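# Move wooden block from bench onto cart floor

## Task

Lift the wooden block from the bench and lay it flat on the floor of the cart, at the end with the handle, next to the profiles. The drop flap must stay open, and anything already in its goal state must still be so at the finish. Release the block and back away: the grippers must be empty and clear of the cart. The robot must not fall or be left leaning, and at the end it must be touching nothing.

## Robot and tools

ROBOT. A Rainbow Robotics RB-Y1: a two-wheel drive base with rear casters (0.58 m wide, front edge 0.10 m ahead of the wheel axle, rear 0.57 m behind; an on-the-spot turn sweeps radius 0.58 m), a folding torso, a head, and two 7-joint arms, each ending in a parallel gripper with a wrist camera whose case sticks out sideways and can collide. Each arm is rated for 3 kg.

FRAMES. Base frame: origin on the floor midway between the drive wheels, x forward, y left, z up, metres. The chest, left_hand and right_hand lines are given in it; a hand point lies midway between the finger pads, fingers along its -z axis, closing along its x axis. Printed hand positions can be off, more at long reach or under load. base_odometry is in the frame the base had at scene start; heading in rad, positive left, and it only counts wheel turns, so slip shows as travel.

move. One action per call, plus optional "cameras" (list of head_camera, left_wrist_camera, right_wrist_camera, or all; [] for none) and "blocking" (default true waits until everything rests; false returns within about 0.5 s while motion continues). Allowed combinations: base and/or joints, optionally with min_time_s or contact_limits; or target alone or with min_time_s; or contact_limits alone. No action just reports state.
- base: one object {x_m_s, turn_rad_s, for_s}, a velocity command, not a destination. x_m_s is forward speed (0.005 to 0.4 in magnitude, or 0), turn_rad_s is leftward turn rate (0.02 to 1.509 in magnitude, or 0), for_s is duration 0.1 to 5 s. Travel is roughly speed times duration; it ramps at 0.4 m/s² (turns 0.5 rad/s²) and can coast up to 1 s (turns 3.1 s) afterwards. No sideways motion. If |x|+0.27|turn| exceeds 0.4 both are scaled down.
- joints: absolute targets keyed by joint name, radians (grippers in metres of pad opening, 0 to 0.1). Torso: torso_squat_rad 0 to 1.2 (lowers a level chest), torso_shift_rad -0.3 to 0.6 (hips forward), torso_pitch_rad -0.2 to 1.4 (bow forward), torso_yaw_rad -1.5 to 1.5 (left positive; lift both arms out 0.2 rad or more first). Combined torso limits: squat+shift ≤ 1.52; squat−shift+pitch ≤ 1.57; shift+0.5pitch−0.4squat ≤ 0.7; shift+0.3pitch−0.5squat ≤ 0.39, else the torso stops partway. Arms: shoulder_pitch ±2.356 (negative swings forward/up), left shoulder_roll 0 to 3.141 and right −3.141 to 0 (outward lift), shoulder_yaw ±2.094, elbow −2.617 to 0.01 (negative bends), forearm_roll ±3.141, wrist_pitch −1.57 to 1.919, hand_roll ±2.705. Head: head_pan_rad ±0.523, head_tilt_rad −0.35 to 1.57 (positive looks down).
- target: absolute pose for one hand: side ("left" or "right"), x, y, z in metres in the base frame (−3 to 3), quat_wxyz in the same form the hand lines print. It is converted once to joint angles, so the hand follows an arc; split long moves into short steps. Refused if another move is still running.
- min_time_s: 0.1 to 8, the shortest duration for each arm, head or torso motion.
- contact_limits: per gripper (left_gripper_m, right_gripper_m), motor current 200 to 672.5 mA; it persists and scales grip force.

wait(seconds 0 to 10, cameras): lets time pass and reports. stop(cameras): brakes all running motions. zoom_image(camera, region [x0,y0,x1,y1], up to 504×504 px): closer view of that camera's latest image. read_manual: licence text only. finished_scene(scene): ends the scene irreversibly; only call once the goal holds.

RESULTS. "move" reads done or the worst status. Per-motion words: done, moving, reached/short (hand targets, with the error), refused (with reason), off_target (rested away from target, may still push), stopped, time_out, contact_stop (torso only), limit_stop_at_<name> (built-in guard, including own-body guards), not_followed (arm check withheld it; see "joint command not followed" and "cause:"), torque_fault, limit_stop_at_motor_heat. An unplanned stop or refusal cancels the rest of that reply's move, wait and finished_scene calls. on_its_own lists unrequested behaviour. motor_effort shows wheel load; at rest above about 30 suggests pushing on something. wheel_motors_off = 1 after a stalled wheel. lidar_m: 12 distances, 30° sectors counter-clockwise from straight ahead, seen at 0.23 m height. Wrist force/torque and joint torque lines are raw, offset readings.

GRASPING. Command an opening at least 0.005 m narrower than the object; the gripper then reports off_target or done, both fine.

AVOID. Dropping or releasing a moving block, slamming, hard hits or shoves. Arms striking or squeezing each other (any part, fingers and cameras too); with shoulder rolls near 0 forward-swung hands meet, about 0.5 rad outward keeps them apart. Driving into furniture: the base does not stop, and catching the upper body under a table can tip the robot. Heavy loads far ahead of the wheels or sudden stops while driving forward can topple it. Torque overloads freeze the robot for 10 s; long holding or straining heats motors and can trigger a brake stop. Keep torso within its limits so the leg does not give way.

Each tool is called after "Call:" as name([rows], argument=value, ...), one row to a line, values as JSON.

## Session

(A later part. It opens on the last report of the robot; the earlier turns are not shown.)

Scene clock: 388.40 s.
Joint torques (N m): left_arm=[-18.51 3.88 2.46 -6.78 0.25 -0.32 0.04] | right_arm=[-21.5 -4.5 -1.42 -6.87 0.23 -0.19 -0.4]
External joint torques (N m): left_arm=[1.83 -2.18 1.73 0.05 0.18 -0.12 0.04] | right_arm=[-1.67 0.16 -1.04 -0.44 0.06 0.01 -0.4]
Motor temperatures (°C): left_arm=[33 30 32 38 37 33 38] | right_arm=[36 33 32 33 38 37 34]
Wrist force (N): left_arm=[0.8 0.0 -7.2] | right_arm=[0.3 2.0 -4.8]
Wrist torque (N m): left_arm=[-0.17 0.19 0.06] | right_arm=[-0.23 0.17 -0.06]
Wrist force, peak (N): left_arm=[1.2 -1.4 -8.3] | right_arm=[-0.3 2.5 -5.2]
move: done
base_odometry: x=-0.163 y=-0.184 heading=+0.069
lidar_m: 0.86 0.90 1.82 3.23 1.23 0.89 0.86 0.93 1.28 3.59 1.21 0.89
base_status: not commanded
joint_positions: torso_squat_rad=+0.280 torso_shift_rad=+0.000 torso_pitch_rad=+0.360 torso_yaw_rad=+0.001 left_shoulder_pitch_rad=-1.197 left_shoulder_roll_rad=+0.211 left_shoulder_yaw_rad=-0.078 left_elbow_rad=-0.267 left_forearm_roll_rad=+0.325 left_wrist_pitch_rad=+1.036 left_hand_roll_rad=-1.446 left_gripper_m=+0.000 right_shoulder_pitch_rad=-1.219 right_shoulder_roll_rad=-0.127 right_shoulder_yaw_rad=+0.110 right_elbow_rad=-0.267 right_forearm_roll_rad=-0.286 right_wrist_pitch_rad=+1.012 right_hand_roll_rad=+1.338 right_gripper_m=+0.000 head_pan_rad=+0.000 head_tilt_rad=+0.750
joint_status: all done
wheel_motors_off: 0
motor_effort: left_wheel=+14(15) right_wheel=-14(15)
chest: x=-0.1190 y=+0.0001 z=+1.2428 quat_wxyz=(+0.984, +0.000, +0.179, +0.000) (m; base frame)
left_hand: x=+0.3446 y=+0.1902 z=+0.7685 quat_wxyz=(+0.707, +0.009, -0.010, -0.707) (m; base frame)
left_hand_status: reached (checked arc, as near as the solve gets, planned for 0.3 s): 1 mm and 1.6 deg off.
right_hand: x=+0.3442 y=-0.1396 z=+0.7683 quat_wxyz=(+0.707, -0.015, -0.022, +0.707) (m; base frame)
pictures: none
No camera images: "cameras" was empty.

Call:
move(joints={"torso_squat_rad":0.165,"torso_pitch_rad":0.5,"torso_shift_rad":0.1,"left_shoulder_pitch_rad":-1.216,"left_shoulder_roll_rad":0.1265,"left_shoulder_yaw_rad":-0.1345,"left_elbow_rad":-0.266,"left_forearm_roll_rad":0.2535,"left_wrist_pitch_rad":0.878,"left_hand_roll_rad":-1.2955,"right_shoulder_pitch_rad":-1.216,"right_shoulder_roll_rad":-0.1265,"right_shoulder_yaw_rad":0.1345,"right_elbow_rad":-0.266,"right_forearm_roll_rad":-0.2535,"right_wrist_pitch_rad":0.878,"right_hand_roll_rad":1.2955}, cameras=["head_camera"])

Call:
move(base={"x_m_s":0.3,"for_s":1.0}, joints={"torso_shift_rad":0,"head_tilt_rad":0.8,"torso_pitch_rad":0.3}, cameras=["head_camera"])

Scene clock: 392.70 s.
Joint torques (N m): left_arm=[-16.05 2.72 0.7 -5.87 -0.13 -0.33 -0.15] | right_arm=[-18.49 -3.11 0.53 -6.03 0.11 0.07 -0.1]
External joint torques (N m): left_arm=[2.02 -0.63 0.17 0.33 -0.17 -0.09 -0.15] | right_arm=[-0.95 0.4 0.83 -0.33 -0.06 0.26 -0.1]
Motor temperatures (°C): left_arm=[33 29 32 38 36 33 38] | right_arm=[36 33 32 33 37 37 34]
Wrist force (N): left_arm=[0.8 -0.6 -7.5] | right_arm=[-0.3 1.9 -5.0]
Wrist torque (N m): left_arm=[-0.10 0.18 0.07] | right_arm=[-0.20 0.04 -0.07]
Wrist force, peak (N): left_arm=[2.7 -1.8 -8.3] | right_arm=[-0.1 3.9 -5.1]
move: done
base_odometry: x=-0.163 y=-0.184 heading=+0.069
lidar_m: 0.85 0.89 1.82 3.22 1.22 0.90 0.86 0.92 1.28 3.58 1.20 0.89
base_status: not commanded
joint_positions: torso_squat_rad=+0.165 torso_shift_rad=+0.100 torso_pitch_rad=+0.500 torso_yaw_rad=+0.001 left_shoulder_pitch_rad=-1.216 left_shoulder_roll_rad=+0.126 left_shoulder_yaw_rad=-0.134 left_elbow_rad=-0.266 left_forearm_roll_rad=+0.254 left_wrist_pitch_rad=+0.878 left_hand_roll_rad=-1.295 left_gripper_m=+0.000 right_shoulder_pitch_rad=-1.216 right_shoulder_roll_rad=-0.126 right_shoulder_yaw_rad=+0.134 right_elbow_rad=-0.266 right_forearm_roll_rad=-0.254 right_wrist_pitch_rad=+0.878 right_hand_roll_rad=+1.296 right_gripper_m=+0.000 head_pan_rad=+0.000 head_tilt_rad=+0.750
joint_status: all done
wheel_motors_off: 0
motor_effort: left_wheel=+11(18) right_wheel=-12(17)
chest: x=-0.0106 y=+0.0001 z=+1.2391 quat_wxyz=(+0.969, +0.000, +0.247, +0.000) (m; base frame)
left_hand: x=+0.4109 y=+0.1409 z=+0.7025 quat_wxyz=(+0.710, +0.016, -0.017, -0.704) (m; base frame)
right_hand: x=+0.4108 y=-0.1402 z=+0.7022 quat_wxyz=(+0.709, -0.016, -0.017, +0.705) (m; base frame)
pictures: head_camera
camera_calibration:
head_camera: T_world_to_cam=[[-0.0170074, -0.999505, -0.026466, 0.0380982], [-0.92927, 0.0255703, -0.368516, 0.666223], [0.36901, 0.0183265, -0.929245, 1.21122], [0, 0, 0, 1]] pos_world=[0.172798, -0.00115357, 1.37204]

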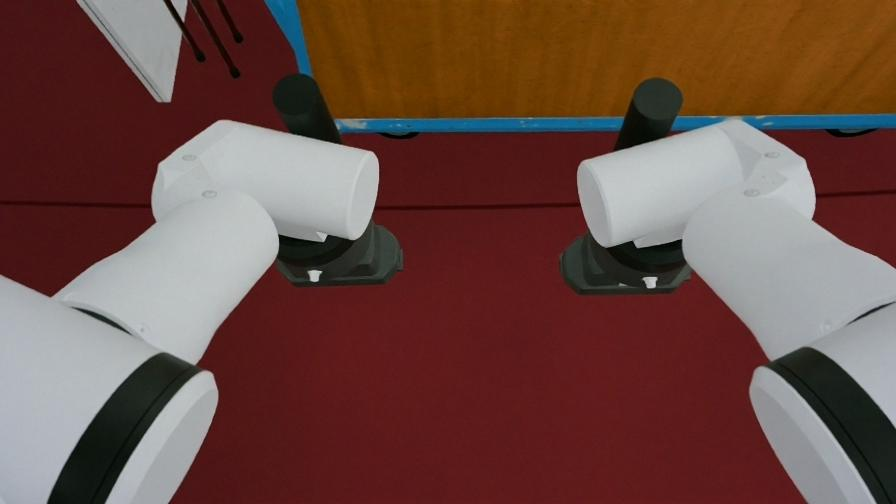

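Scene clock: 394.80 s.
Joint torques (N m): left_arm=[-18.85 4.23 1.02 -7.36 -0.18 -0.71 -0.05] | right_arm=[-22.09 -4.73 0.26 -7.48 0.27 -0.44 0.01]
External joint torques (N m): left_arm=[2.69 -0.86 0.33 0.13 -0.15 -0.09 -0.05] | right_arm=[-1.15 0.43 0.68 -0.55 0.01 0.1 0.01]
Motor temperatures (°C): left_arm=[33 29 32 38 36 33 38] | right_arm=[36 33 32 33 37 36 34]
Wrist force (N): left_arm=[1.4 -1.5 -7.7] | right_arm=[-0.3 3.3 -4.6]
Wrist torque (N m): left_arm=[-0.03 0.23 0.11] | right_arm=[-0.29 0.08 -0.05]
Wrist force, peak (N): left_arm=[0.5 -2.0 -8.7] | right_arm=[-0.1 3.3 -5.2]
move: done
base_odometry: x=+0.137 y=-0.163 heading=+0.070
lidar_m: 0.55 0.59 1.65 4.35 1.64 1.20 1.16 1.23 1.70 4.84 0.77 0.58
base_status: done (sent for 1 of 1 s)
joint_positions: torso_squat_rad=+0.165 torso_shift_rad=+0.000 torso_pitch_rad=+0.300 torso_yaw_rad=+0.001 left_shoulder_pitch_rad=-1.216 left_shoulder_roll_rad=+0.126 left_shoulder_yaw_rad=-0.134 left_elbow_rad=-0.266 left_forearm_roll_rad=+0.254 left_wrist_pitch_rad=+0.878 left_hand_roll_rad=-1.295 left_gripper_m=+0.000 right_shoulder_pitch_rad=-1.216 right_shoulder_roll_rad=-0.126 right_shoulder_yaw_rad=+0.134 right_elbow_rad=-0.266 right_forearm_roll_rad=-0.254 right_wrist_pitch_rad=+0.878 right_hand_roll_rad=+1.296 right_gripper_m=+0.000 head_pan_rad=+0.000 head_tilt_rad=+0.800
joint_status: all done
wheel_motors_off: 0
motor_effort: left_wheel=+13(36) right_wheel=-14(50)
chest: x=-0.1365 y=+0.0001 z=+1.2666 quat_wxyz=(+0.989, +0.000, +0.149, +0.000) (m; base frame)
left_hand: x=+0.3833 y=+0.1410 z=+0.8245 quat_wxyz=(+0.704, +0.086, -0.088, -0.699) (m; base frame)
right_hand: x=+0.3833 y=-0.1401 z=+0.8242 quat_wxyz=(+0.704, -0.086, -0.088, +0.700) (m; base frame)
pictures: head_camera
camera_calibration:
head_camera: T_world_to_cam=[[-0.0128603, -0.999505, -0.0287102, 0.0401], [-0.863736, 0.0255703, -0.503295, 0.73332], [0.50378, 0.0183256, -0.863638, 1.22684], [0, 0, 0, 1]] pos_world=[0.015854, -0.00115356, 1.42977]

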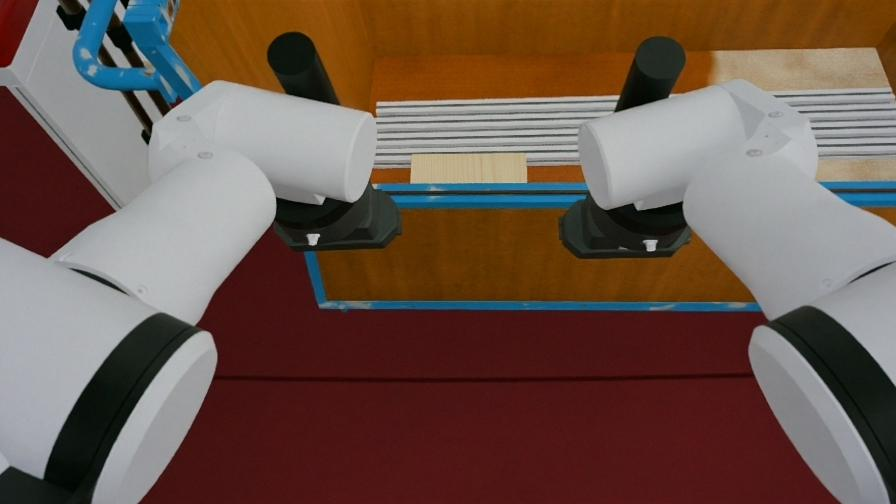

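Call:
move(base={"x_m_s":-0.3,"for_s":1.0}, cameras=[])

Call:
finished_scene(scene=1)

Scene clock: 399.40 s.
Joint torques (N m): left_arm=[-19.49 4.03 0.91 -7.24 -0.16 -0.79 -0.19] | right_arm=[-22.03 -4.68 0.58 -7.48 0.18 -0.43 -0.31]
External joint torques (N m): left_arm=[2.05 -1.07 0.22 0.24 -0.13 -0.17 -0.19] | right_arm=[-1.09 0.49 0.99 -0.55 -0.08 0.11 -0.31]
Motor temperatures (°C): left_arm=[33 29 32 38 36 33 38] | right_arm=[36 32 32 33 37 36 34]
Wrist force (N): left_arm=[0.8 -2.3 -7.7] | right_arm=[-0.1 3.6 -4.9]
Wrist torque (N m): left_arm=[0.04 0.13 0.09] | right_arm=[-0.32 0.12 -0.04]
Wrist force, peak (N): left_arm=[0.6 -2.2 -8.6] | right_arm=[0.1 3.7 -5.1]
move: done
base_odometry: x=-0.163 y=-0.184 heading=+0.071
lidar_m: 0.85 0.91 1.82 3.22 1.21 0.89 0.86 0.92 1.28 3.61 1.21 0.89
base_status: done (sent for 1 of 1 s)
joint_positions: torso_squat_rad=+0.165 torso_shift_rad=+0.000 torso_pitch_rad=+0.300 torso_yaw_rad=+0.001 left_shoulder_pitch_rad=-1.216 left_shoulder_roll_rad=+0.127 left_shoulder_yaw_rad=-0.134 left_elbow_rad=-0.266 left_forearm_roll_rad=+0.254 left_wrist_pitch_rad=+0.878 left_hand_roll_rad=-1.295 left_gripper_m=+0.000 right_shoulder_pitch_rad=-1.216 right_shoulder_roll_rad=-0.126 right_shoulder_yaw_rad=+0.134 right_elbow_rad=-0.266 right_forearm_roll_rad=-0.254 right_wrist_pitch_rad=+0.878 right_hand_roll_rad=+1.296 right_gripper_m=+0.000 head_pan_rad=+0.000 head_tilt_rad=+0.800
joint_status: not commanded
wheel_motors_off: 0
motor_effort: left_wheel=+17(41) right_wheel=-18(33)
chest: x=-0.1366 y=+0.0001 z=+1.2666 quat_wxyz=(+0.989, +0.000, +0.149, +0.000) (m; base frame)
left_hand: x=+0.3833 y=+0.1411 z=+0.8246 quat_wxyz=(+0.704, +0.086, -0.088, -0.699) (m; base frame)
right_hand: x=+0.3832 y=-0.1401 z=+0.8243 quat_wxyz=(+0.704, -0.086, -0.088, +0.700) (m; base frame)
pictures: none
No camera images: "cameras" was empty.

The scene is finished: the task was done.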